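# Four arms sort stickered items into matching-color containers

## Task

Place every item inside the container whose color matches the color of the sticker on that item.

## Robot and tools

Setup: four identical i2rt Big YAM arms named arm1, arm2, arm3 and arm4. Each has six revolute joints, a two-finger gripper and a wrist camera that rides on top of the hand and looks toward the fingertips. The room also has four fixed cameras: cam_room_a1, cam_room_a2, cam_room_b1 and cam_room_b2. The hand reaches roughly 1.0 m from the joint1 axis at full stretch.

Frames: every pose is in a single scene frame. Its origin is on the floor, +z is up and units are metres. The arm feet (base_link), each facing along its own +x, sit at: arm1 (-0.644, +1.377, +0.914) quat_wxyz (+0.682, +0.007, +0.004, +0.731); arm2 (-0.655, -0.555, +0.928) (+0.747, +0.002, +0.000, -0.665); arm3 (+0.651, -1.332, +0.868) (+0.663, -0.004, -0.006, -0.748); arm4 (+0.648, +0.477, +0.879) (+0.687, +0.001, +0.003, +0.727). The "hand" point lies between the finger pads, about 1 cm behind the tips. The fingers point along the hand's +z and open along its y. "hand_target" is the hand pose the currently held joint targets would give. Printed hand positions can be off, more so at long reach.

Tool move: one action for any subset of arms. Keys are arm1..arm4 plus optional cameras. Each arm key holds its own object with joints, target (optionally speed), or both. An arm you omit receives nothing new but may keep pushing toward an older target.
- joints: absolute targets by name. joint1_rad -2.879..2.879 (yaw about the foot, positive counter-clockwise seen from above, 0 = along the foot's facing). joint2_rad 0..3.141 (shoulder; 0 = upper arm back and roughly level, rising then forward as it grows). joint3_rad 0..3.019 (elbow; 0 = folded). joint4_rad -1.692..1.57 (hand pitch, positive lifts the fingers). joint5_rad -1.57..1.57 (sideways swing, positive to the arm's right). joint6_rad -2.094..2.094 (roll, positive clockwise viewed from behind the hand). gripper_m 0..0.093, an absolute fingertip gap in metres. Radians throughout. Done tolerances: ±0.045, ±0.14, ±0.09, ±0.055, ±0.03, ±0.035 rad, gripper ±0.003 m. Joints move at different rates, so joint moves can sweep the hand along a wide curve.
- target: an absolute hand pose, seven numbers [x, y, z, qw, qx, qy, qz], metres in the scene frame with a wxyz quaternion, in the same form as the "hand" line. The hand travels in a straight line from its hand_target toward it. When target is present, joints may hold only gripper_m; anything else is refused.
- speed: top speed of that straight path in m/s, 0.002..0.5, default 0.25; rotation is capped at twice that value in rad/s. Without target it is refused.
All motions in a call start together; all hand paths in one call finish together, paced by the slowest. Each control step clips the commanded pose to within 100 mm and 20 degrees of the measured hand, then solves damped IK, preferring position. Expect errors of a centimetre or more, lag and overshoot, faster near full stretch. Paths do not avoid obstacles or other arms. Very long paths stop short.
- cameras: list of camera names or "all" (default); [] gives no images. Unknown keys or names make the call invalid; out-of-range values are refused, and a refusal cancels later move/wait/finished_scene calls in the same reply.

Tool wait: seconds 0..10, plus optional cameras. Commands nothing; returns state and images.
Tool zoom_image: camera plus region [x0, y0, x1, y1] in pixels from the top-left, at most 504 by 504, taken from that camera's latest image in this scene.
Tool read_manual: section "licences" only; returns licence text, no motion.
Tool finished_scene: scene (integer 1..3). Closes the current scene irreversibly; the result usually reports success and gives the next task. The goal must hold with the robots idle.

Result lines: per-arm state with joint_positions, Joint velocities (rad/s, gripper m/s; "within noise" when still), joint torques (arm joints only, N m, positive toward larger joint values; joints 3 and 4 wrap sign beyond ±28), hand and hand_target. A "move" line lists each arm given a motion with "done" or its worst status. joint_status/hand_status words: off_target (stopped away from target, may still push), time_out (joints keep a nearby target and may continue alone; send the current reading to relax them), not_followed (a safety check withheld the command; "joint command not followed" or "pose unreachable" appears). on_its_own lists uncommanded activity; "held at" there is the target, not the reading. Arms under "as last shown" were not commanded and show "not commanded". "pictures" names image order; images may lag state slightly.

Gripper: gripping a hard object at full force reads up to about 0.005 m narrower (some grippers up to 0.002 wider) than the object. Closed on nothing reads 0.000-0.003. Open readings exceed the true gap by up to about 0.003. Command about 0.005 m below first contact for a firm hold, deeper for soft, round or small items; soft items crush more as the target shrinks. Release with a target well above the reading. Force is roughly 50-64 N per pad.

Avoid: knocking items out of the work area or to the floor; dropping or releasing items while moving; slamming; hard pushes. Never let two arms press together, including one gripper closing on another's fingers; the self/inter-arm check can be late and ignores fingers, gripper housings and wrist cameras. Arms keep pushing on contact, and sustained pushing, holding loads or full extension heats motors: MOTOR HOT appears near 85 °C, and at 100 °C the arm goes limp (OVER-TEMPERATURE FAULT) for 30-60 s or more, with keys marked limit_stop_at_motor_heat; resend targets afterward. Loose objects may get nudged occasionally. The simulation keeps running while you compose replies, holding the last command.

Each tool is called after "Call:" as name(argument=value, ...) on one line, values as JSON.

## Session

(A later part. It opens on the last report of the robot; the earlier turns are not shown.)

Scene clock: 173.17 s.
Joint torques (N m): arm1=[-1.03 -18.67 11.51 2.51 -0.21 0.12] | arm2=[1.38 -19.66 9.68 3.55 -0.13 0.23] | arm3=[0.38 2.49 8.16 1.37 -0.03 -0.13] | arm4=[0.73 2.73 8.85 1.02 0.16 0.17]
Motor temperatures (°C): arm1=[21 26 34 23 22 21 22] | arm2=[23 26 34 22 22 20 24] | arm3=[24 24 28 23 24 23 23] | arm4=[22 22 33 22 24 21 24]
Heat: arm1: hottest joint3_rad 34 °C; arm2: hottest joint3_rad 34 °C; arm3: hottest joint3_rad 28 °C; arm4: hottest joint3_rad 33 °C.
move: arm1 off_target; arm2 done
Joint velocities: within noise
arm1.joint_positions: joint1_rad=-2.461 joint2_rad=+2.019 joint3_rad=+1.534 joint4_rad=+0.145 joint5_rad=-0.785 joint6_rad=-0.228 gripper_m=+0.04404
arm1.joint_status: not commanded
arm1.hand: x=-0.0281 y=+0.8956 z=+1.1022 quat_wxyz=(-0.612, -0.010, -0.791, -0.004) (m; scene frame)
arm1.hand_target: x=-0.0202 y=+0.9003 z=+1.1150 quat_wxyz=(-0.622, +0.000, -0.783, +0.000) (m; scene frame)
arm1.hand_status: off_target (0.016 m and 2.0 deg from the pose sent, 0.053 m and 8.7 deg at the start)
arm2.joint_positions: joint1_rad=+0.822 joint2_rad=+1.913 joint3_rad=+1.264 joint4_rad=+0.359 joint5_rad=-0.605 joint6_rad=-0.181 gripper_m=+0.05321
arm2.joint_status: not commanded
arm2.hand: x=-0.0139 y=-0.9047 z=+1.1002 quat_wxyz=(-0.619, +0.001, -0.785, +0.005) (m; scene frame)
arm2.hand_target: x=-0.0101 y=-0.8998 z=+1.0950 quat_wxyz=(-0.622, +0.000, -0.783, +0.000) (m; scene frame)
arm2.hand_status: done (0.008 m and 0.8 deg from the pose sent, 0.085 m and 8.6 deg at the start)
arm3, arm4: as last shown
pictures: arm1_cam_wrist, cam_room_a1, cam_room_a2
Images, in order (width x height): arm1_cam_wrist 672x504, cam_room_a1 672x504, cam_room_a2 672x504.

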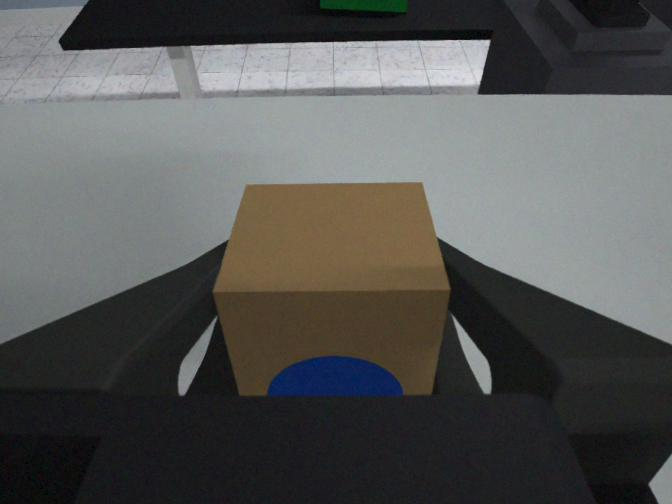

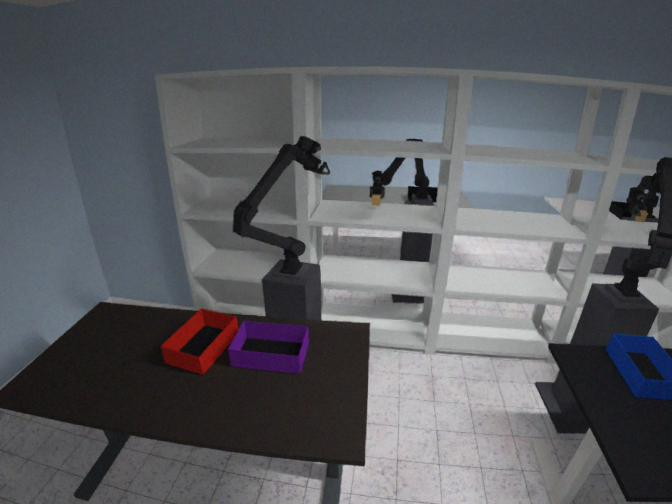

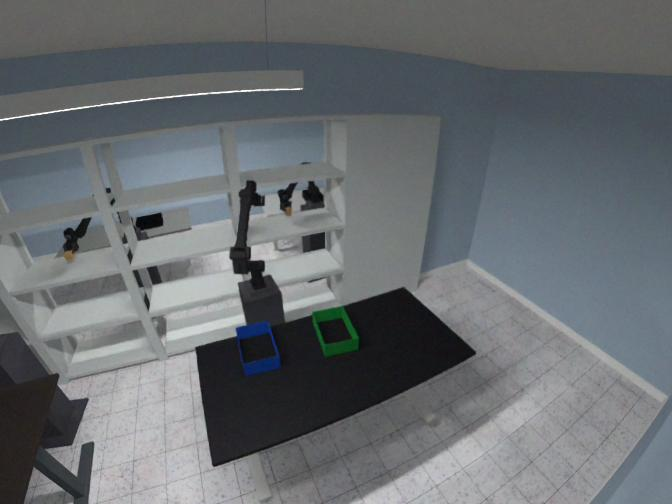

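Call:
move(arm1={"target":[-0.02,0.9,1.075,0.6225,0,0.7826,0],"speed":0.05}, arm2={"target":[-0.01,-0.9,1.055,0.6225,0,0.7826,0],"speed":0.05}, cameras=["cam_room_a1","cam_room_a2","arm1_cam_wrist"])

Call:
zoom_image(camera="cam_room_a1", region=[320, 140, 450, 240])

Call:
zoom_image(camera="cam_room_a2", region=[240, 150, 350, 240])

Scene clock: 179.90 s.
Joint torques (N m): arm1=[-0.85 -18.26 10.78 2.4 -0.21 0.12] | arm2=[1.55 -19.19 8.85 3.52 -0.12 0.22] | arm3=[0.56 2.49 8.13 1.36 -0.05 -0.12] | arm4=[0.73 2.96 8.76 0.94 0.13 0.17]
Motor temperatures (°C): arm1=[21 26 34 23 22 21 22] | arm2=[23 26 33 22 22 20 24] | arm3=[24 24 28 23 24 23 23] | arm4=[22 22 33 22 24 21 24]
Heat: arm1: hottest joint3_rad 34 °C; arm2: hottest joint3_rad 33 °C; arm3: hottest joint3_rad 28 °C; arm4: hottest joint3_rad 33 °C.
move: arm1 done; arm2 off_target
Joint velocities: within noise
arm1.joint_positions: joint1_rad=-2.461 joint2_rad=+2.060 joint3_rad=+1.509 joint4_rad=+0.228 joint5_rad=-0.785 joint6_rad=-0.228 gripper_m=+0.04404
arm1.joint_status: not commanded
arm1.hand: x=-0.0275 y=+0.8950 z=+1.0740 quat_wxyz=(-0.617, -0.006, -0.787, +0.001) (m; scene frame)
arm1.hand_target: x=-0.0201 y=+0.9001 z=+1.0751 quat_wxyz=(-0.622, +0.000, -0.783, +0.000) (m; scene frame)
arm1.hand_status: done (0.009 m and 1.1 deg from the pose sent, 0.029 m and 2.0 deg at the start)
arm2.joint_positions: joint1_rad=+0.822 joint2_rad=+1.970 joint3_rad=+1.247 joint4_rad=+0.448 joint5_rad=-0.605 joint6_rad=-0.180 gripper_m=+0.05321
arm2.joint_status: not commanded
arm2.hand: x=-0.0125 y=-0.9056 z=+1.0695 quat_wxyz=(-0.624, +0.004, -0.782, +0.008) (m; scene frame)
arm2.hand_target: x=-0.0103 y=-0.8998 z=+1.0551 quat_wxyz=(-0.622, +0.000, -0.783, +0.000) (m; scene frame)
arm2.hand_status: off_target (0.016 m and 1.0 deg from the pose sent, 0.046 m and 0.7 deg at the start)
arm3, arm4: as last shown
pictures: arm1_cam_wrist, cam_room_a1, cam_room_a2
Images, in order (width x height): arm1_cam_wrist 672x504, cam_room_a1 672x504, cam_room_a2 672x504.

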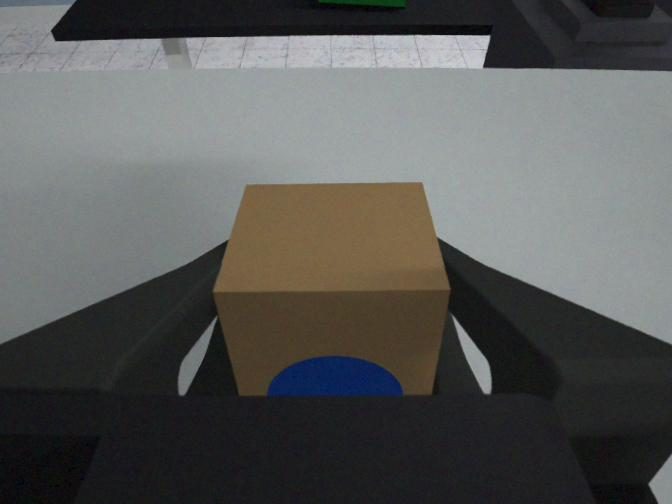

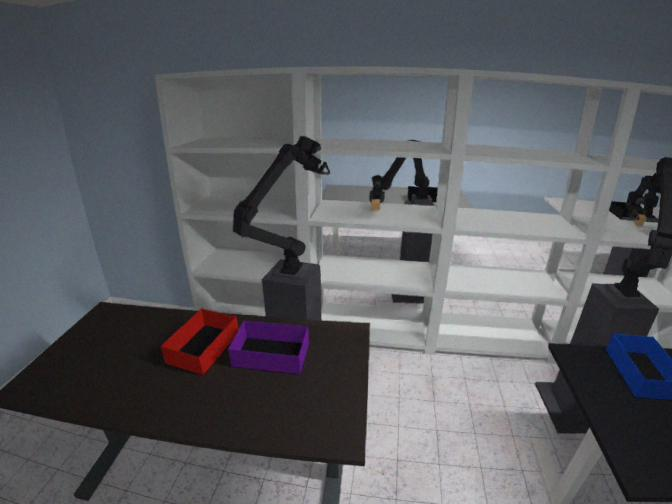

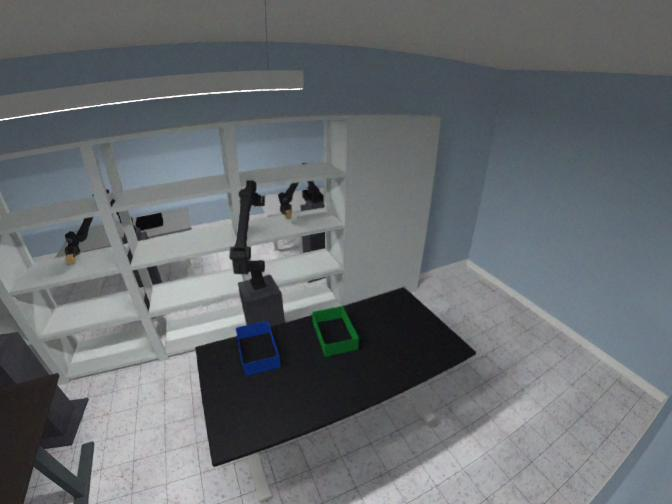

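Scaled by 3.877.

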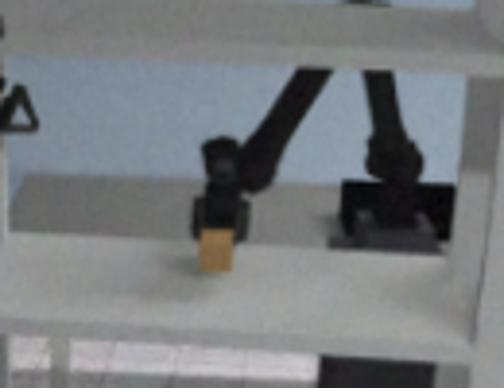

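Scaled by 4.582.

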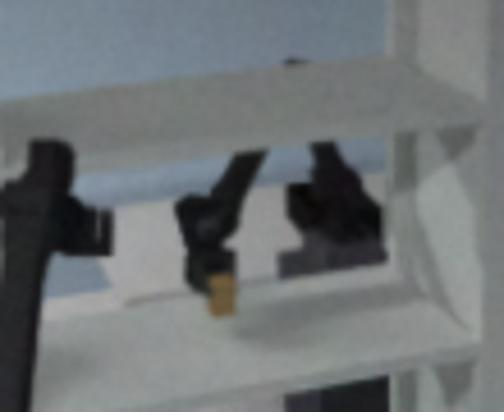

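Call:
move(arm1={"target":[-0.02,0.9,1.05,0.6225,0,0.7826,0],"speed":0.03}, arm2={"target":[-0.01,-0.9,1.033,0.6225,0,0.7826,0],"speed":0.03}, cameras=["cam_room_a1","cam_room_a2","arm1_cam_wrist"])

Call:
zoom_image(camera="cam_room_a1", region=[320, 140, 450, 240])

Call:
zoom_image(camera="cam_room_a2", region=[240, 150, 350, 240])

Scene clock: 185.83 s.
Joint torques (N m): arm1=[-0.62 -18.2 10.18 2.54 -0.16 0.14] | arm2=[1.38 -19.14 8.46 3.54 -0.13 0.21] | arm3=[0.32 2.49 8.13 1.37 -0.04 -0.13] | arm4=[0.62 2.84 8.88 1.05 0.14 0.18]
Motor temperatures (°C): arm1=[21 26 34 23 22 21 22] | arm2=[23 26 32 23 22 20 25] | arm3=[24 24 28 23 24 23 23] | arm4=[22 22 33 22 24 21 24]
Heat: arm1: hottest joint3_rad 34 °C; arm2: hottest joint3_rad 32 °C; arm3: hottest joint3_rad 28 °C; arm4: hottest joint3_rad 33 °C.
move: arm1 done; arm2 off_target
Joint velocities: within noise
arm1.joint_positions: joint1_rad=-2.461 joint2_rad=+2.093 joint3_rad=+1.497 joint4_rad=+0.278 joint5_rad=-0.785 joint6_rad=-0.228 gripper_m=+0.04404
arm1.joint_status: not commanded
arm1.hand: x=-0.0271 y=+0.8947 z=+1.0522 quat_wxyz=(-0.618, -0.005, -0.786, +0.002) (m; scene frame)
arm1.hand_target: x=-0.0202 y=+0.9001 z=+1.0500 quat_wxyz=(-0.622, +0.000, -0.783, +0.000) (m; scene frame)
arm1.hand_status: done (0.009 m and 0.9 deg from the pose sent, 0.025 m and 1.1 deg at the start)
arm2.joint_positions: joint1_rad=+0.822 joint2_rad=+2.008 joint3_rad=+1.241 joint4_rad=+0.495 joint5_rad=-0.605 joint6_rad=-0.180 gripper_m=+0.05321
arm2.joint_status: not commanded
arm2.hand: x=-0.0116 y=-0.9061 z=+1.0502 quat_wxyz=(-0.625, +0.005, -0.781, +0.009) (m; scene frame)
arm2.hand_target: x=-0.0103 y=-0.8998 z=+1.0333 quat_wxyz=(-0.622, +0.000, -0.783, +0.000) (m; scene frame)
arm2.hand_status: off_target (0.018 m and 1.2 deg from the pose sent, 0.037 m and 1.0 deg at the start)
arm3, arm4: as last shown
arm4.hand_target: x=+0.4459 y=+0.5695 z=+1.3980 quat_wxyz=(-0.098, +0.853, -0.180, -0.480) (m; scene frame)
pictures: arm1_cam_wrist, cam_room_a1, cam_room_a2
Images, in order (width x height): arm1_cam_wrist 672x504, cam_room_a1 672x504, cam_room_a2 672x504.

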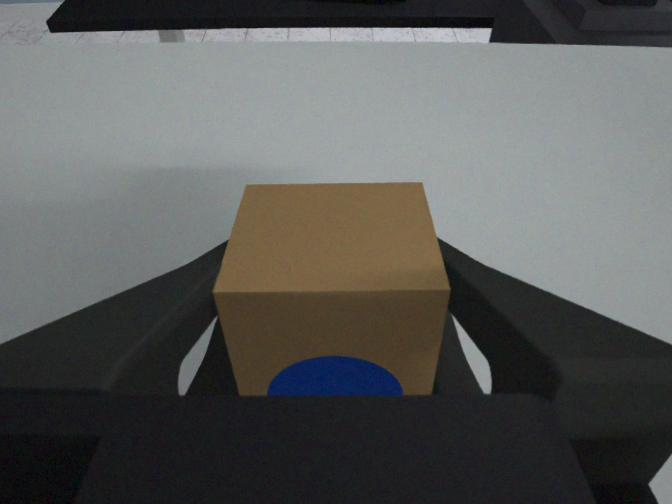

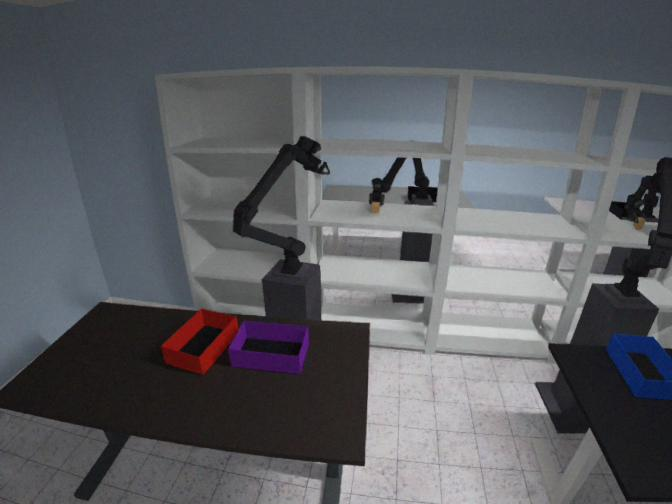

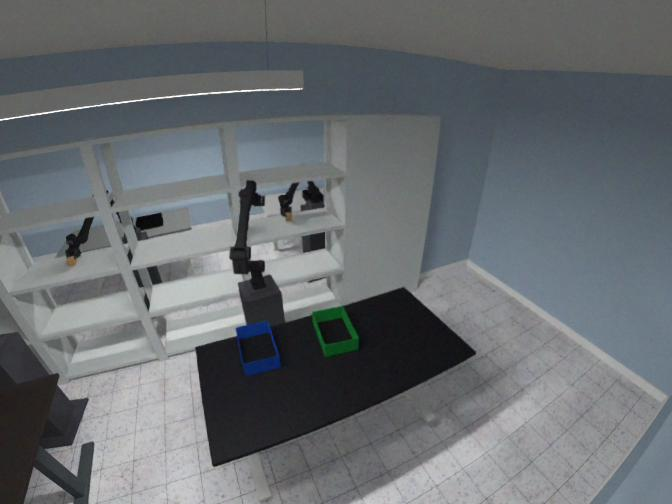

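Scaled by 3.877.

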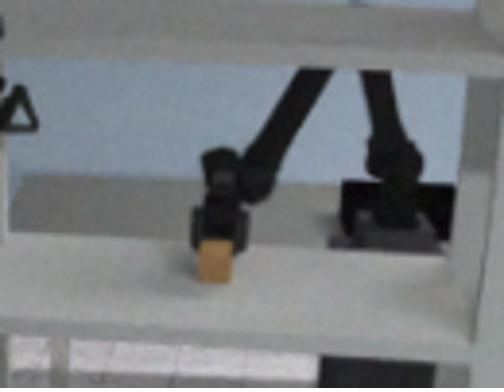

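Scaled by 4.582.

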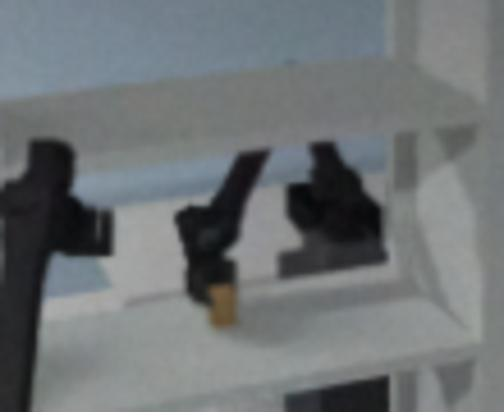

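Call:
move(arm1={"target":[-0.02,0.9,1.026,0.6225,0,0.7826,0],"speed":0.03}, arm2={"target":[-0.01,-0.9,1.01,0.6225,0,0.7826,0],"speed":0.03}, cameras=["cam_room_a1","cam_room_a2","arm1_cam_wrist","arm2_cam_wrist"])

Call:
zoom_image(camera="cam_room_a1", region=[320, 140, 450, 240])

Call:
zoom_image(camera="cam_room_a2", region=[240, 150, 350, 240])

Scene clock: 191.60 s.
Joint torques (N m): arm1=[-1.08 -16.79 9.59 2.3 -0.13 0.09] | arm2=[1.44 -17.61 7.71 3.02 -0.11 0.22] | arm3=[0.44 2.32 8.12 1.42 -0.04 -0.12] | arm4=[1.26 3.02 8.8 0.88 0.13 0.19]
Motor temperatures (°C): arm1=[21 26 33 23 22 21 22] | arm2=[23 26 32 23 22 20 25] | arm3=[24 24 28 23 24 23 23] | arm4=[22 22 33 22 24 21 24]
Heat: arm1: hottest joint3_rad 33 °C; arm2: hottest joint3_rad 32 °C; arm3: hottest joint3_rad 28 °C; arm4: hottest joint3_rad 33 °C.
move: arm1 off_target; arm2 off_target
Joint velocities: within noise
arm1.joint_positions: joint1_rad=-2.460 joint2_rad=+2.115 joint3_rad=+1.494 joint4_rad=+0.330 joint5_rad=-0.786 joint6_rad=-0.225 gripper_m=+0.04404
arm1.joint_status: not commanded
arm1.hand: x=-0.0254 y=+0.8933 z=+1.0437 quat_wxyz=(-0.625, +0.000, -0.780, +0.008) (m; scene frame)
arm1.hand_target: x=-0.0204 y=+0.9003 z=+1.0261 quat_wxyz=(-0.622, +0.000, -0.783, +0.000) (m; scene frame)
arm1.hand_status: off_target (0.020 m and 1.0 deg from the pose sent, 0.028 m and 0.9 deg at the start)
arm2.joint_positions: joint1_rad=+0.822 joint2_rad=+2.032 joint3_rad=+1.241 joint4_rad=+0.556 joint5_rad=-0.605 joint6_rad=-0.180 gripper_m=+0.05321
arm2.joint_status: not commanded
arm2.hand: x=-0.0092 y=-0.9079 z=+1.0458 quat_wxyz=(-0.636, +0.011, -0.771, +0.018) (m; scene frame)
arm2.hand_target: x=-0.0111 y=-0.8993 z=+1.0108 quat_wxyz=(-0.622, +0.000, -0.783, +0.000) (m; scene frame)
arm2.hand_status: off_target (0.037 m and 3.2 deg from the pose sent, 0.041 m and 1.2 deg at the start)
arm3.joint_positions: joint1_rad=-2.089 joint2_rad=+0.546 joint3_rad=+1.297 joint4_rad=-1.294 joint5_rad=+0.001 joint6_rad=+0.007 gripper_m=+0.09402
arm3.joint_status: not commanded
arm3.hand: x=+0.4714 y=-1.1908 z=+1.3842 quat_wxyz=(+0.148, -0.827, +0.280, +0.465) (m; scene frame)
arm3.hand_target: x=+0.4727 y=-1.1889 z=+1.3837 quat_wxyz=(+0.150, -0.828, +0.282, +0.461) (m; scene frame)
arm3.hand_status: not commanded
arm4.joint_positions: joint1_rad=+1.097 joint2_rad=+0.541 joint3_rad=+1.281 joint4_rad=-1.288 joint5_rad=-0.002 joint6_rad=-0.014 gripper_m=+0.09402
arm4.joint_status: not commanded
arm4.hand: x=+0.4454 y=+0.5700 z=+1.3927 quat_wxyz=(-0.102, +0.854, -0.175, -0.480) (m; scene frame)
arm4.hand_target: x=+0.4459 y=+0.5695 z=+1.3980 quat_wxyz=(-0.098, +0.853, -0.180, -0.480) (m; scene frame)
arm4.hand_status: not commanded
pictures: arm1_cam_wrist, arm2_cam_wrist, cam_room_a1, cam_room_a2
Images, in order (width x height): arm1_cam_wrist 672x504, arm2_cam_wrist 672x504, cam_room_a1 672x504, cam_room_a2 672x504.

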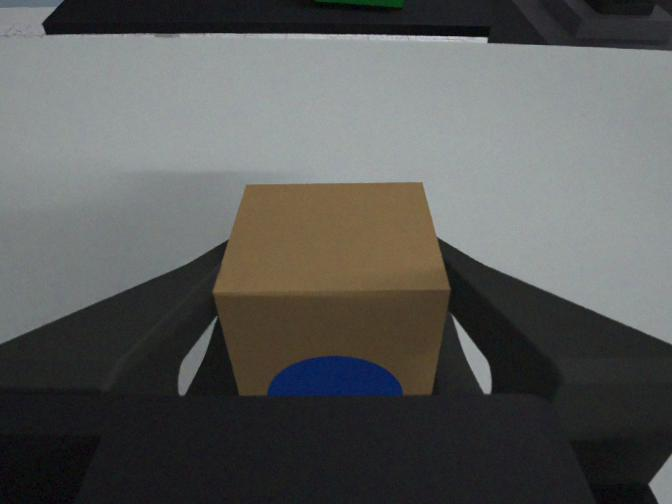

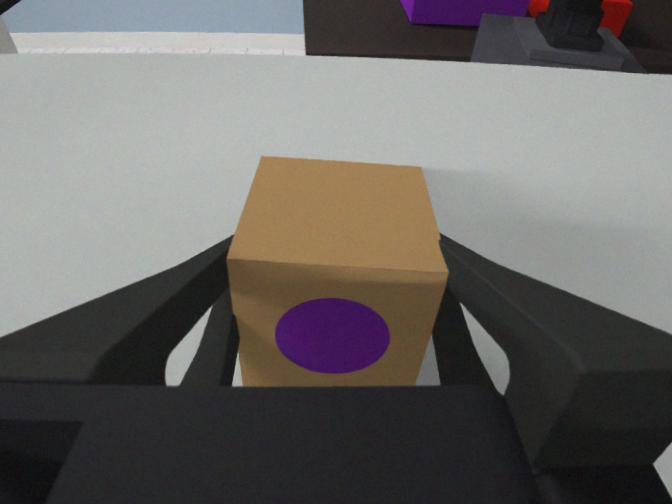

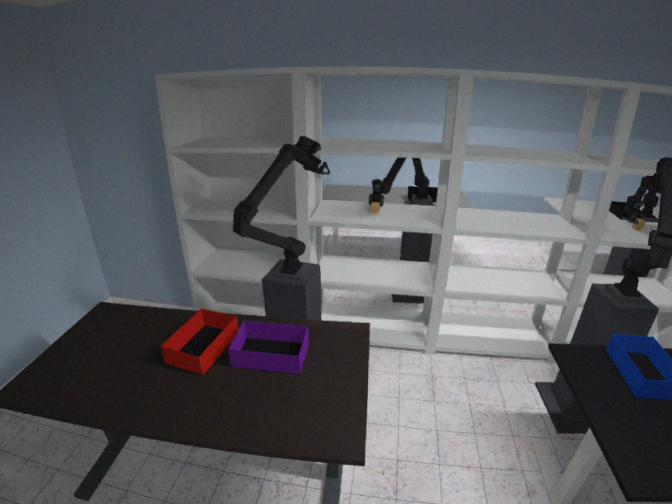

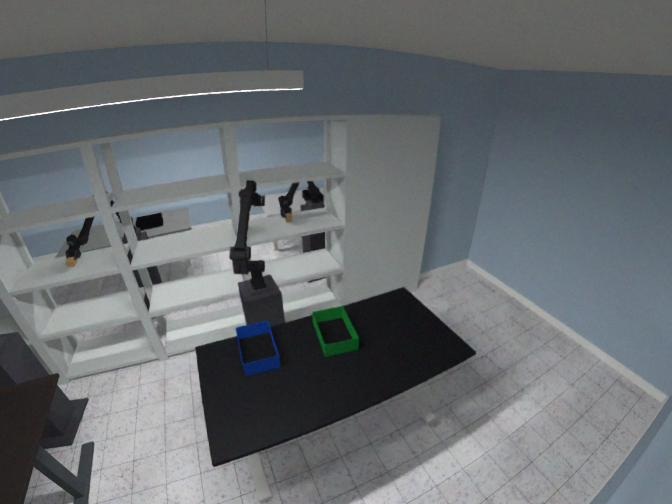

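Scaled by 3.877.

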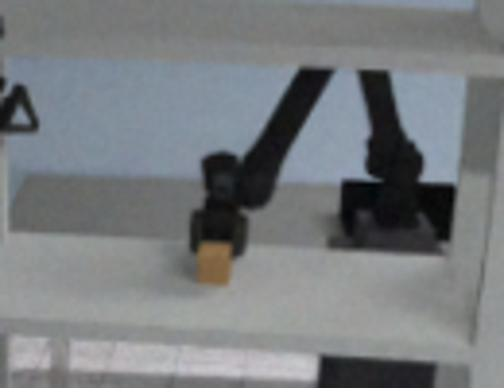

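Scaled by 4.582.

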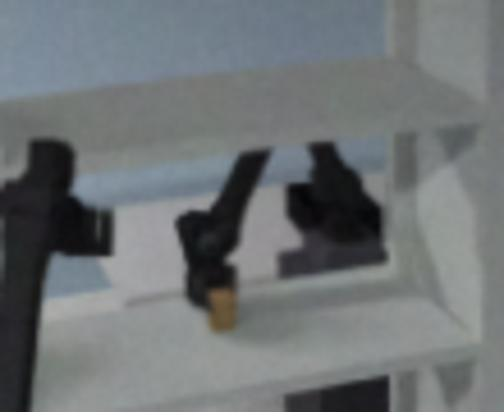

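Call:
move(arm1={"joints":{"gripper_m":0.09}}, arm2={"joints":{"gripper_m":0.09}}, cameras=[])

Call:
move(arm1={"target":[-0.25,0.95,1.15,0.6225,0,0.7826,0],"speed":0.2}, arm2={"target":[-0.25,-0.9,1.16,0.6225,0,0.7826,0],"speed":0.2})

Scene clock: 195.13 s.
Joint torques (N m): arm1=[-0.56 -16.91 9.89 2.29 -0.09 0.05] | arm2=[1.38 -18.84 7.61 3.02 -0.11 0.21] | arm3=[0.44 2.32 8.12 1.37 -0.04 -0.12] | arm4=[0.85 2.73 8.9 0.99 0.14 0.17]
Motor temperatures (°C): arm1=[21 27 33 23 22 21 22] | arm2=[23 26 32 23 22 20 25] | arm3=[24 24 28 23 24 23 23] | arm4=[22 22 33 22 24 21 24]
Heat: arm1: hottest joint3_rad 33 °C; arm2: hottest joint3_rad 32 °C; arm3: hottest joint3_rad 28 °C; arm4: hottest joint3_rad 33 °C.
move: arm1 done; arm2 done
Joint velocities: within noise
arm1.joint_positions: joint1_rad=-2.460 joint2_rad=+2.124 joint3_rad=+1.490 joint4_rad=+0.330 joint5_rad=-0.787 joint6_rad=-0.224 gripper_m=+0.08996
arm1.joint_status: all done
arm1.hand: x=-0.0262 y=+0.8942 z=+1.0353 quat_wxyz=(-0.622, -0.003, -0.783, +0.004) (m; scene frame)
arm1.hand_target: x=-0.0205 y=+0.9002 z=+1.0263 quat_wxyz=(-0.622, +0.000, -0.783, +0.000) (m; scene frame)
arm1.hand_status: not commanded
arm2.joint_positions: joint1_rad=+0.822 joint2_rad=+2.046 joint3_rad=+1.241 joint4_rad=+0.556 joint5_rad=-0.605 joint6_rad=-0.180 gripper_m=+0.08993
arm2.joint_status: all done
arm2.hand: x=-0.0093 y=-0.9077 z=+1.0363 quat_wxyz=(-0.632, +0.009, -0.775, +0.014) (m; scene frame)
arm2.hand_target: x=-0.0111 y=-0.8993 z=+1.0109 quat_wxyz=(-0.622, +0.000, -0.783, +0.000) (m; scene frame)
arm2.hand_status: not commanded
arm3, arm4: as last shown
pictures: none
No camera images: "cameras" was empty.

Scene clock: 197.27 s.
Joint torques (N m): arm1=[-2.08 -11.93 10.19 0.84 -0.3 -0.09] | arm2=[0.85 -12.75 9.07 1.68 -0.44 -0.08] | arm3=[0.56 2.49 8.16 1.39 -0.05 -0.12] | arm4=[0.73 3.37 8.83 0.98 0.15 0.21]
Motor temperatures (°C): arm1=[21 27 33 23 22 21 22] | arm2=[23 26 31 22 22 20 24] | arm3=[24 24 28 23 24 23 23] | arm4=[22 22 33 22 24 21 24]
Heat: arm1: hottest joint3_rad 33 °C; arm2: hottest joint3_rad 31 °C; arm3: hottest joint3_rad 28 °C; arm4: hottest joint3_rad 33 °C.
move: arm1 done; arm2 off_target
Joint velocities: within noise
arm1.joint_positions: joint1_rad=-2.729 joint2_rad=+1.571 joint3_rad=+1.017 joint4_rad=+0.126 joint5_rad=-1.047 joint6_rad=-0.375 gripper_m=+0.08996
arm1.joint_status: not commanded
arm1.hand: x=-0.2492 y=+0.9487 z=+1.1483 quat_wxyz=(-0.623, -0.002, -0.782, -0.001) (m; scene frame)
arm1.hand_target: x=-0.2499 y=+0.9501 z=+1.1501 quat_wxyz=(-0.623, +0.000, -0.783, +0.000) (m; scene frame)
arm1.hand_status: done (0.002 m and 0.3 deg from the pose sent, 0.258 m and 0.6 deg at the start)
arm2.joint_positions: joint1_rad=+0.488 joint2_rad=+1.424 joint3_rad=+0.839 joint4_rad=+0.229 joint5_rad=-0.923 joint6_rad=-0.303 gripper_m=+0.08994
arm2.joint_status: not commanded
arm2.hand: x=-0.2480 y=-0.9049 z=+1.1699 quat_wxyz=(-0.629, +0.000, -0.777, +0.007) (m; scene frame)
arm2.hand_target: x=-0.2499 y=-0.9000 z=+1.1602 quat_wxyz=(-0.623, +0.000, -0.782, +0.000) (m; scene frame)
arm2.hand_status: off_target (0.011 m and 1.2 deg from the pose sent, 0.271 m and 2.4 deg at the start)
arm3, arm4: as last shown
pictures: arm1_cam_wrist, arm2_cam_wrist, arm3_cam_wrist, arm4_cam_wrist, cam_room_a1, cam_room_a2, cam_room_b1, cam_room_b2
Images, in order (width x height): arm1_cam_wrist 672x504, arm2_cam_wrist 672x504, arm3_cam_wrist 672x504, arm4_cam_wrist 672x504, cam_room_a1 672x504, cam_room_a2 672x504, cam_room_b1 672x504, cam_room_b2 672x504.

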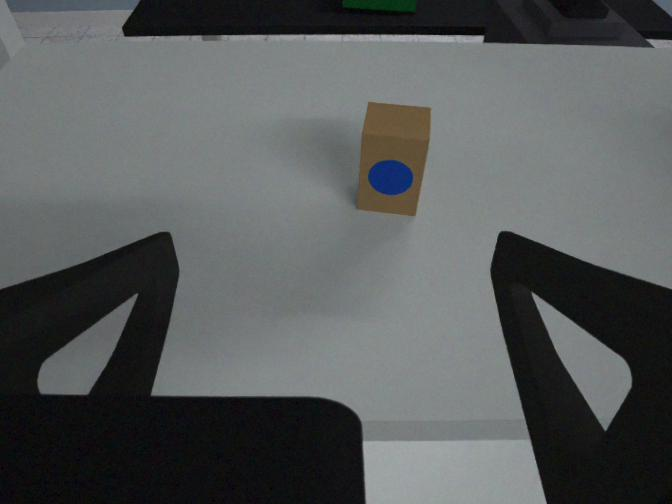

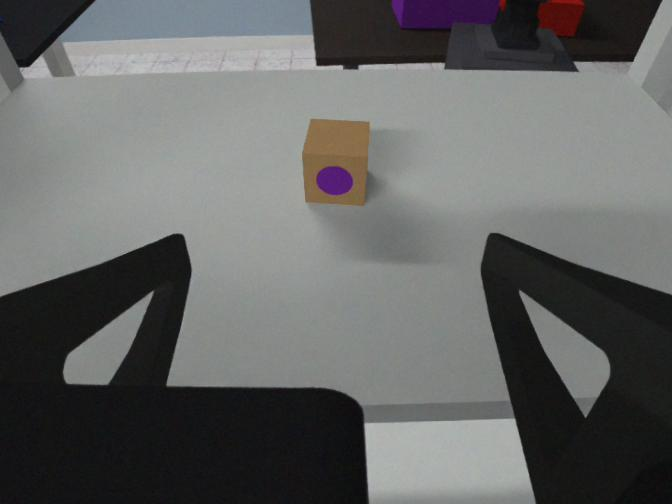

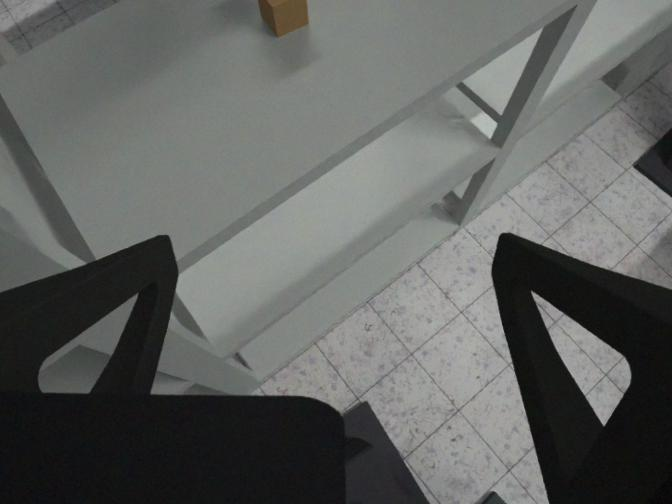

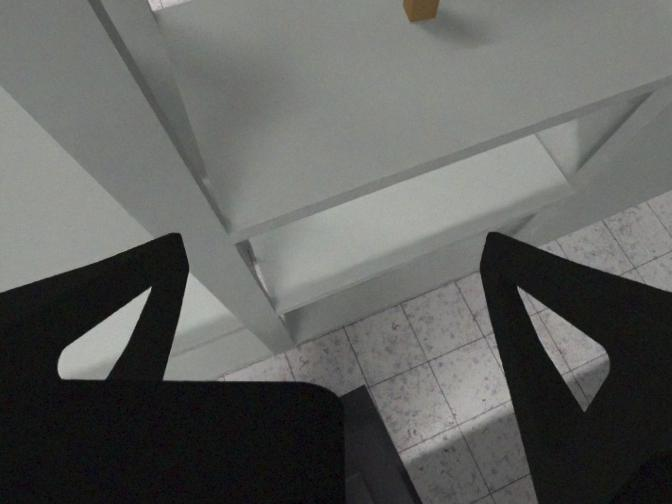

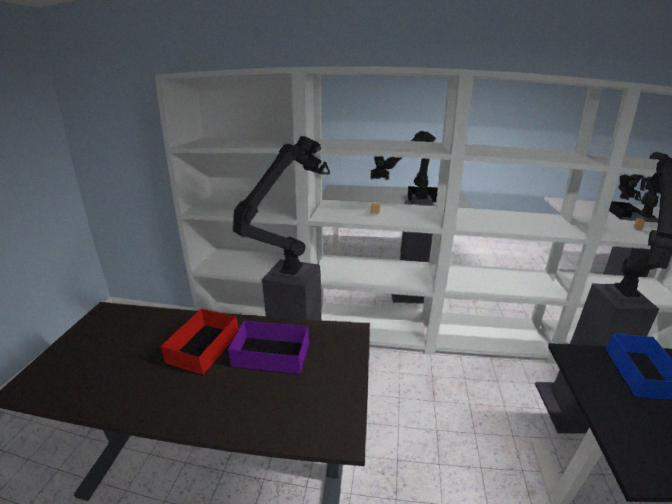

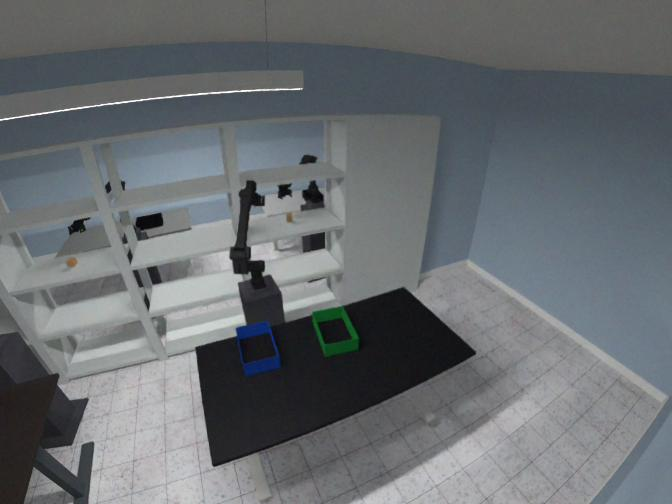

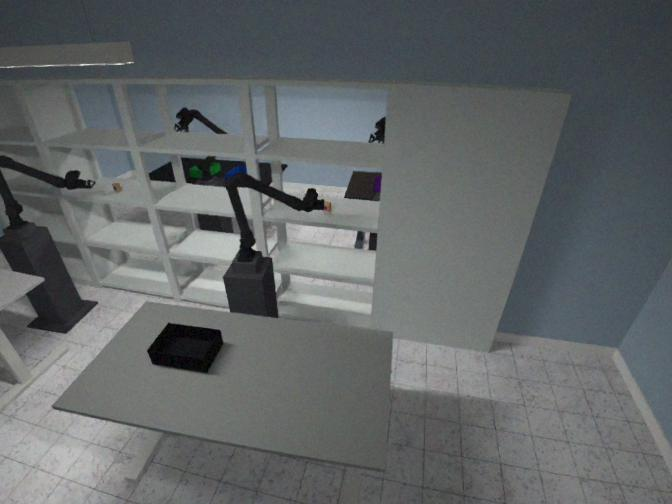

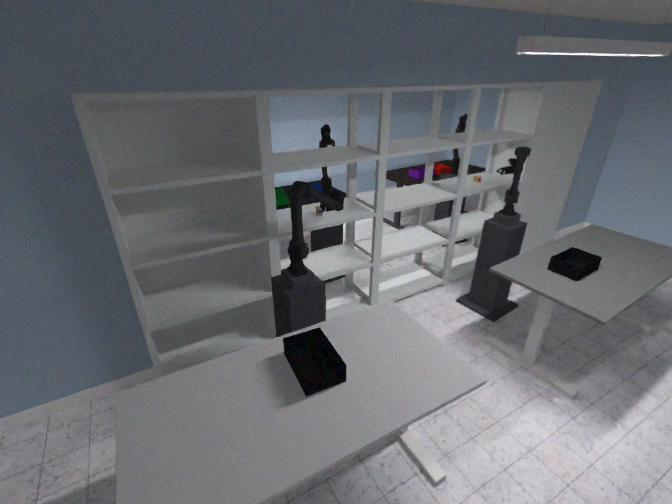

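Call:
move(arm3={"target":[0.28,-0.9,1.17,0,0.7826,0,-0.6225],"speed":0.25}, arm4={"target":[0.28,0.9,1.17,0,0.7826,0,-0.6225],"speed":0.25}, arm1={"target":[-0.36,1.05,1.3,0.6225,0,0.7826,0]}, arm2={"target":[-0.36,-0.85,1.3,0.6225,0,0.7826,0]}, cameras=["arm3_cam_wrist","arm4_cam_wrist"])

Scene clock: 203.43 s.
Joint torques (N m): arm1=[-2.61 -5.66 15.15 0.9 -0.38 -0.08] | arm2=[0.21 -8 16.79 1.43 -0.64 -0.08] | arm3=[0.5 -15.03 13.19 1.98 -0.46 -0.14] | arm4=[0.67 -14.27 12 1.69 -0.41 -0.07]
Motor temperatures (°C): arm1=[21 26 33 23 22 21 22] | arm2=[23 26 31 22 22 20 24] | arm3=[24 24 28 23 24 23 23] | arm4=[22 22 33 22 24 21 24]
Heat: arm1: hottest joint3_rad 33 °C; arm2: hottest joint3_rad 31 °C; arm3: hottest joint3_rad 28 °C; arm4: hottest joint3_rad 33 °C.
move: arm1 off_target; arm2 off_target; arm3 off_target; arm4 off_target
Joint velocities: within noise
arm1.joint_positions: joint1_rad=-2.875 joint2_rad=+1.079 joint3_rad=+0.961 joint4_rad=-0.506 joint5_rad=-1.182 joint6_rad=-0.548 gripper_m=+0.08996
arm1.joint_status: not commanded
arm1.hand: x=-0.3583 y=+1.0554 z=+1.2789 quat_wxyz=(-0.618, -0.011, -0.786, -0.018) (m; scene frame)
arm1.hand_target: x=-0.3603 y=+1.0507 z=+1.2998 quat_wxyz=(-0.623, +0.000, -0.783, +0.000) (m; scene frame)
arm1.hand_status: off_target (0.022 m and 2.5 deg from the pose sent, 0.213 m and 0.3 deg at the start)
arm2.joint_positions: joint1_rad=+0.304 joint2_rad=+1.004 joint3_rad=+0.836 joint4_rad=-0.408 joint5_rad=-1.097 joint6_rad=-0.463 gripper_m=+0.08994
arm2.joint_status: not commanded
arm2.hand: x=-0.3610 y=-0.8413 z=+1.2673 quat_wxyz=(-0.613, -0.019, -0.789, -0.025) (m; scene frame)
arm2.hand_target: x=-0.3609 y=-0.8485 z=+1.2995 quat_wxyz=(-0.623, +0.000, -0.782, +0.000) (m; scene frame)
arm2.hand_status: off_target (0.034 m and 3.8 deg from the pose sent, 0.180 m and 1.2 deg at the start)
arm3.joint_positions: joint1_rad=-2.564 joint2_rad=+1.467 joint3_rad=+1.052 joint4_rad=-0.150 joint5_rad=-1.070 joint6_rad=-0.443 gripper_m=+0.09402
arm3.joint_status: not commanded
arm3.hand: x=+0.2810 y=-0.9169 z=+1.1376 quat_wxyz=(-0.032, -0.793, +0.020, +0.608) (m; scene frame)
arm3.hand_target: x=+0.2811 y=-0.9018 z=+1.1700 quat_wxyz=(+0.000, -0.783, +0.000, +0.622) (m; scene frame)
arm3.hand_status: off_target (0.037 m and 4.8 deg from the pose sent, 0.409 m and 41.0 deg at the start)
arm4.joint_positions: joint1_rad=+0.395 joint2_rad=+1.466 joint3_rad=+1.013 joint4_rad=-0.116 joint5_rad=-1.066 joint6_rad=-0.439 gripper_m=+0.09402
arm4.joint_status: not commanded
arm4.hand: x=+0.2848 y=+0.8857 z=+1.1418 quat_wxyz=(+0.028, +0.792, -0.023, -0.609) (m; scene frame)
arm4.hand_target: x=+0.2810 y=+0.8985 z=+1.1699 quat_wxyz=(+0.000, +0.783, +0.000, -0.622) (m; scene frame)
arm4.hand_status: off_target (0.032 m and 4.5 deg from the pose sent, 0.431 m and 29.7 deg at the start)
pictures: arm3_cam_wrist, arm4_cam_wrist
Images, in order (width x height): arm3_cam_wrist 672x504, arm4_cam_wrist 672x504.

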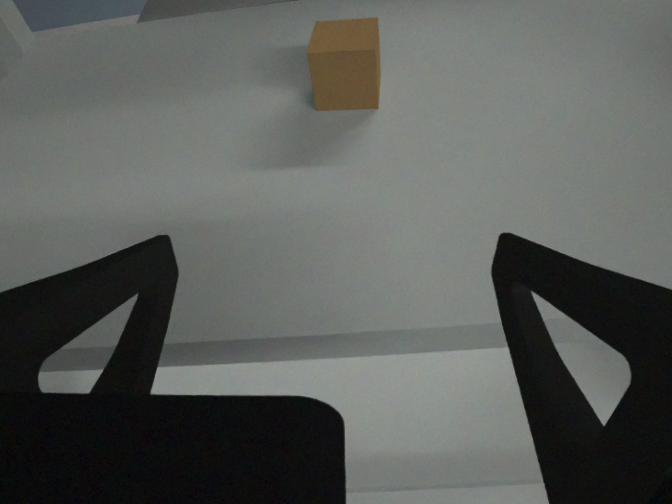

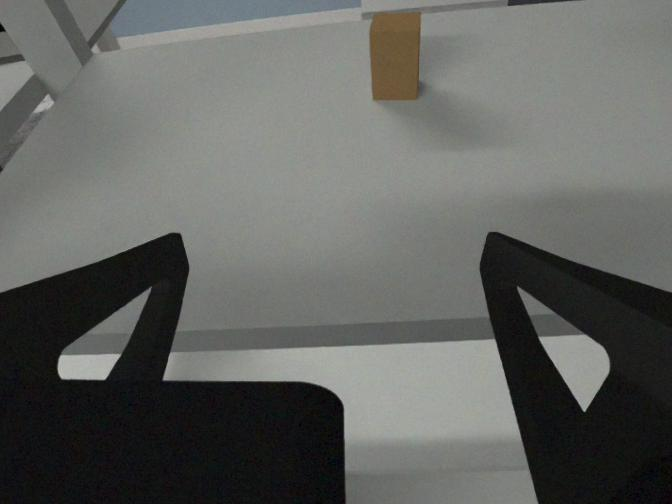

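Call:
move(arm3={"target":[0.12,-0.905,1.08,0,0.7826,0,-0.6225],"speed":0.2}, arm4={"target":[0.12,0.905,1.08,0,0.7826,0,-0.6225],"speed":0.2}, cameras=["arm3_cam_wrist","arm4_cam_wrist"])

Scene clock: 209.07 s.
Joint torques (N m): arm1=[-2.78 -5.3 15.25 0.81 -0.42 -0.11] | arm2=[0.09 -7.94 16.81 1.42 -0.63 -0.09] | arm3=[1.79 -18.14 12.21 2.29 -0.12 0.02] | arm4=[1.08 -17.38 11.11 1.84 -0.02 0.18]
Motor temperatures (°C): arm1=[21 26 33 23 22 21 22] | arm2=[23 26 33 22 22 20 24] | arm3=[24 24 28 23 24 23 23] | arm4=[22 22 33 22 24 21 24]
Heat: arm1: hottest joint3_rad 33 °C; arm2: hottest joint3_rad 33 °C; arm3: hottest joint3_rad 28 °C; arm4: hottest joint3_rad 33 °C.
move: arm3 off_target; arm4 off_target
Joint velocities: within noise
arm1, arm2: as last shown
arm2.hand: x=-0.3610 y=-0.8412 z=+1.2673 quat_wxyz=(-0.613, -0.019, -0.789, -0.025) (m; scene frame)
arm3.joint_positions: joint1_rad=-2.315 joint2_rad=+1.767 joint3_rad=+1.154 joint4_rad=+0.214 joint5_rad=-0.831 joint6_rad=-0.276 gripper_m=+0.09402
arm3.joint_status: not commanded
arm3.hand: x=+0.1332 y=-0.9165 z=+1.0560 quat_wxyz=(-0.016, -0.795, +0.012, +0.607) (m; scene frame)
arm3.hand_target: x=+0.1214 y=-0.9062 z=+1.0801 quat_wxyz=(+0.000, -0.783, +0.000, +0.622) (m; scene frame)
arm3.hand_status: off_target (0.030 m and 3.2 deg from the pose sent, 0.171 m and 4.8 deg at the start)
arm4.joint_positions: joint1_rad=+0.650 joint2_rad=+1.788 joint3_rad=+1.147 joint4_rad=+0.240 joint5_rad=-0.840 joint6_rad=-0.283 gripper_m=+0.09402
arm4.joint_status: not commanded
arm4.hand: x=+0.1299 y=+0.8896 z=+1.0638 quat_wxyz=(+0.013, +0.792, -0.004, -0.610) (m; scene frame)
arm4.hand_target: x=+0.1211 y=+0.9041 z=+1.0804 quat_wxyz=(+0.000, +0.783, +0.000, -0.622) (m; scene frame)
arm4.hand_status: off_target (0.024 m and 2.4 deg from the pose sent, 0.177 m and 4.5 deg at the start)
pictures: arm3_cam_wrist, arm4_cam_wrist
Images, in order (width x height): arm3_cam_wrist 672x504, arm4_cam_wrist 672x504.

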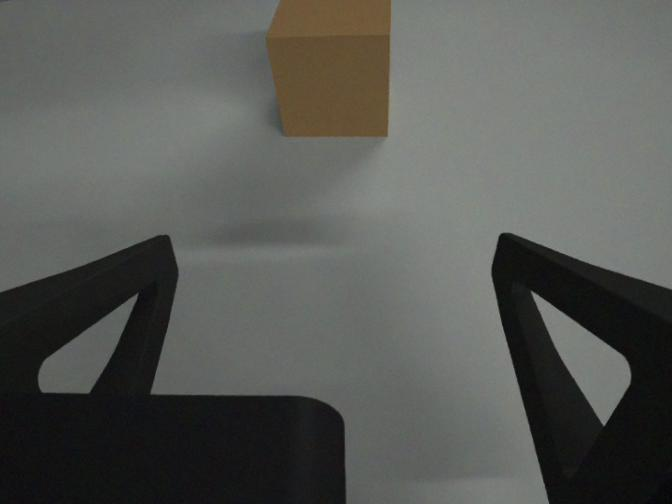

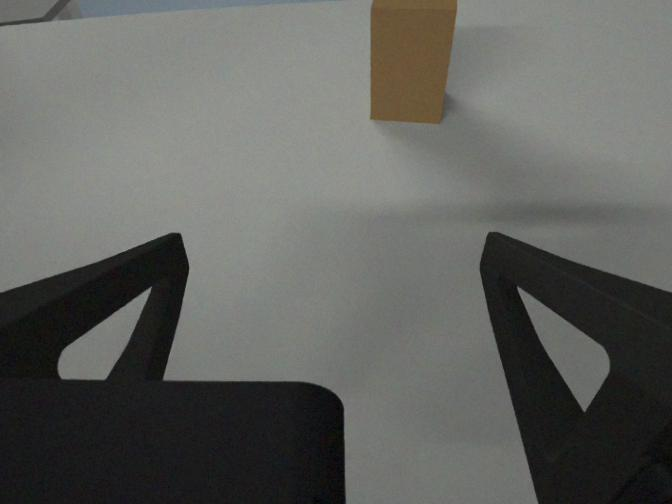

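Call:
move(arm3={"target":[0.08,-0.906,1.055,0,0.7826,0,-0.6225],"speed":0.15}, arm4={"target":[0.08,0.945,1.055,0,0.7826,0,-0.6225],"speed":0.15}, cameras=["arm3_cam_wrist","arm4_cam_wrist"])

Scene clock: 218.83 s.
Joint torques (N m): arm1=[-2.73 -5.19 15.1 0.88 -0.43 -0.01] | arm2=[0.03 -7.88 16.8 1.42 -0.65 -0.09] | arm3=[1.85 -19.25 12.05 2.24 -0.11 0.01] | arm4=[1.2 -19.72 11.15 1.47 -0.02 0.14]
Motor temperatures (°C): arm1=[21 26 33 23 22 21 22] | arm2=[23 26 35 22 22 20 24] | arm3=[24 25 28 23 24 23 23] | arm4=[22 22 33 22 24 21 24]
Heat: arm1: hottest joint3_rad 33 °C; arm2: hottest joint3_rad 35 °C; arm3: hottest joint3_rad 28 °C; arm4: hottest joint3_rad 33 °C.
move: arm3 off_target; arm4 off_target
Joint velocities: within noise
arm1, arm2: as last shown
arm3.joint_positions: joint1_rad=-2.265 joint2_rad=+1.861 joint3_rad=+1.214 joint4_rad=+0.267 joint5_rad=-0.782 joint6_rad=-0.251 gripper_m=+0.09402
arm3.joint_status: not commanded
arm3.hand: x=+0.0952 y=-0.9154 z=+1.0321 quat_wxyz=(-0.014, -0.795, +0.012, +0.606) (m; scene frame)
arm3.hand_target: x=+0.0814 y=-0.9073 z=+1.0553 quat_wxyz=(+0.000, -0.783, +0.000, +0.623) (m; scene frame)
arm3.hand_status: off_target (0.029 m and 3.1 deg from the pose sent, 0.054 m and 3.2 deg at the start)
arm4.joint_positions: joint1_rad=+0.650 joint2_rad=+1.947 joint3_rad=+1.317 joint4_rad=+0.244 joint5_rad=-0.832 joint6_rad=-0.278 gripper_m=+0.09402
arm4.joint_status: not commanded
arm4.hand: x=+0.0924 y=+0.9348 z=+1.0412 quat_wxyz=(+0.007, +0.790, -0.004, -0.613) (m; scene frame)
arm4.hand_target: x=+0.0809 y=+0.9441 z=+1.0552 quat_wxyz=(+0.000, +0.783, +0.000, -0.623) (m; scene frame)
arm4.hand_status: off_target (0.021 m and 1.7 deg from the pose sent, 0.075 m and 2.4 deg at the start)
pictures: arm3_cam_wrist, arm4_cam_wrist
Images, in order (width x height): arm3_cam_wrist 672x504, arm4_cam_wrist 672x504.

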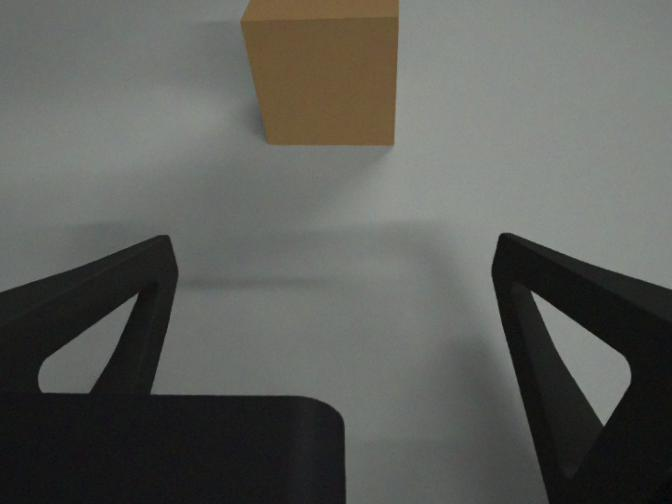

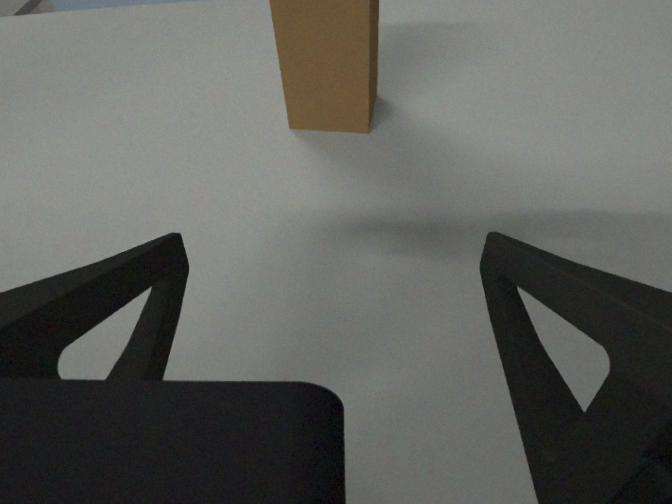

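Call:
move(arm3={"target":[-0.04,-0.908,1.055,0,0.7826,0,-0.6225],"speed":0.12}, arm4={"target":[-0.05,0.943,1.055,0,0.7826,0,-0.6225],"speed":0.12}, cameras=["arm3_cam_wrist","arm4_cam_wrist"])

Scene clock: 223.67 s.
Joint torques (N m): arm1=[-2.73 -5.42 15.12 0.87 -0.46 -0.08] | arm2=[0.03 -7.88 16.8 1.4 -0.63 -0.09] | arm3=[2.08 -22.3 13.01 1.35 -0.05 0.02] | arm4=[1.44 -22.24 12.1 0.9 0.06 0.16]
Motor temperatures (°C): arm1=[21 26 33 23 22 21 22] | arm2=[23 26 36 22 23 20 24] | arm3=[24 25 29 23 24 23 23] | arm4=[22 22 33 22 24 21 24]
Heat: arm1: hottest joint3_rad 33 °C; arm2: hottest joint3_rad 36 °C; arm3: hottest joint3_rad 29 °C; arm4: hottest joint3_rad 33 °C.
move: arm3 off_target; arm4 off_target
Joint velocities: within noise
arm1, arm2: as last shown
arm3.joint_positions: joint1_rad=-2.136 joint2_rad=+2.046 joint3_rad=+1.526 joint4_rad=+0.207 joint5_rad=-0.656 joint6_rad=-0.198 gripper_m=+0.09402
arm3.joint_status: not commanded
arm3.hand: x=-0.0245 y=-0.9116 z=+1.0420 quat_wxyz=(-0.003, -0.789, +0.005, +0.614) (m; scene frame)
arm3.hand_target: x=-0.0388 y=-0.9088 z=+1.0552 quat_wxyz=(+0.000, -0.782, +0.000, +0.623) (m; scene frame)
arm3.hand_status: off_target (0.021 m and 1.4 deg from the pose sent, 0.137 m and 3.1 deg at the start)
arm4.joint_positions: joint1_rad=+0.795 joint2_rad=+2.139 joint3_rad=+1.661 joint4_rad=+0.167 joint5_rad=-0.697 joint6_rad=-0.215 gripper_m=+0.09402
arm4.joint_status: not commanded
arm4.hand: x=-0.0391 y=+0.9340 z=+1.0549 quat_wxyz=(-0.001, +0.784, +0.004, -0.620) (m; scene frame)
arm4.hand_target: x=-0.0491 y=+0.9424 z=+1.0550 quat_wxyz=(+0.000, +0.782, +0.000, -0.623) (m; scene frame)
arm4.hand_status: off_target (0.014 m and 0.6 deg from the pose sent, 0.143 m and 1.7 deg at the start)
pictures: arm3_cam_wrist, arm4_cam_wrist
Images, in order (width x height): arm3_cam_wrist 672x504, arm4_cam_wrist 672x504.

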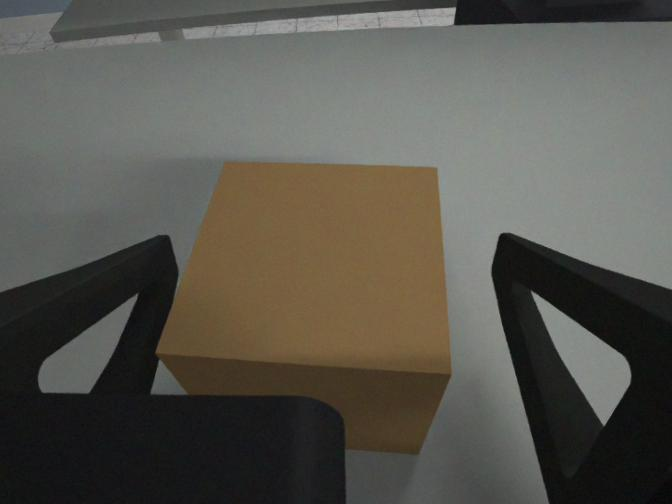

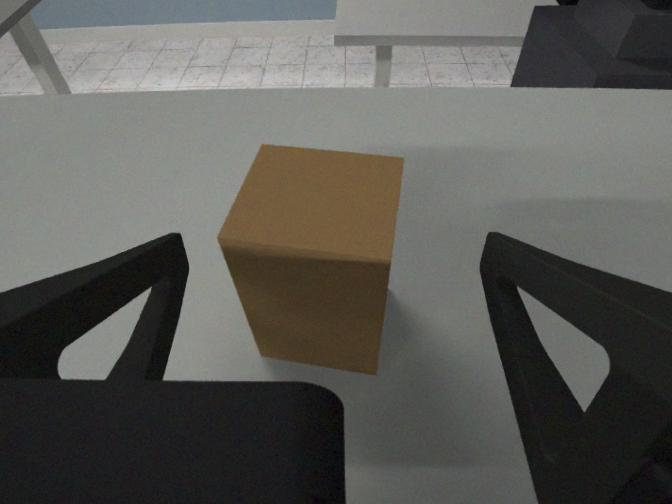

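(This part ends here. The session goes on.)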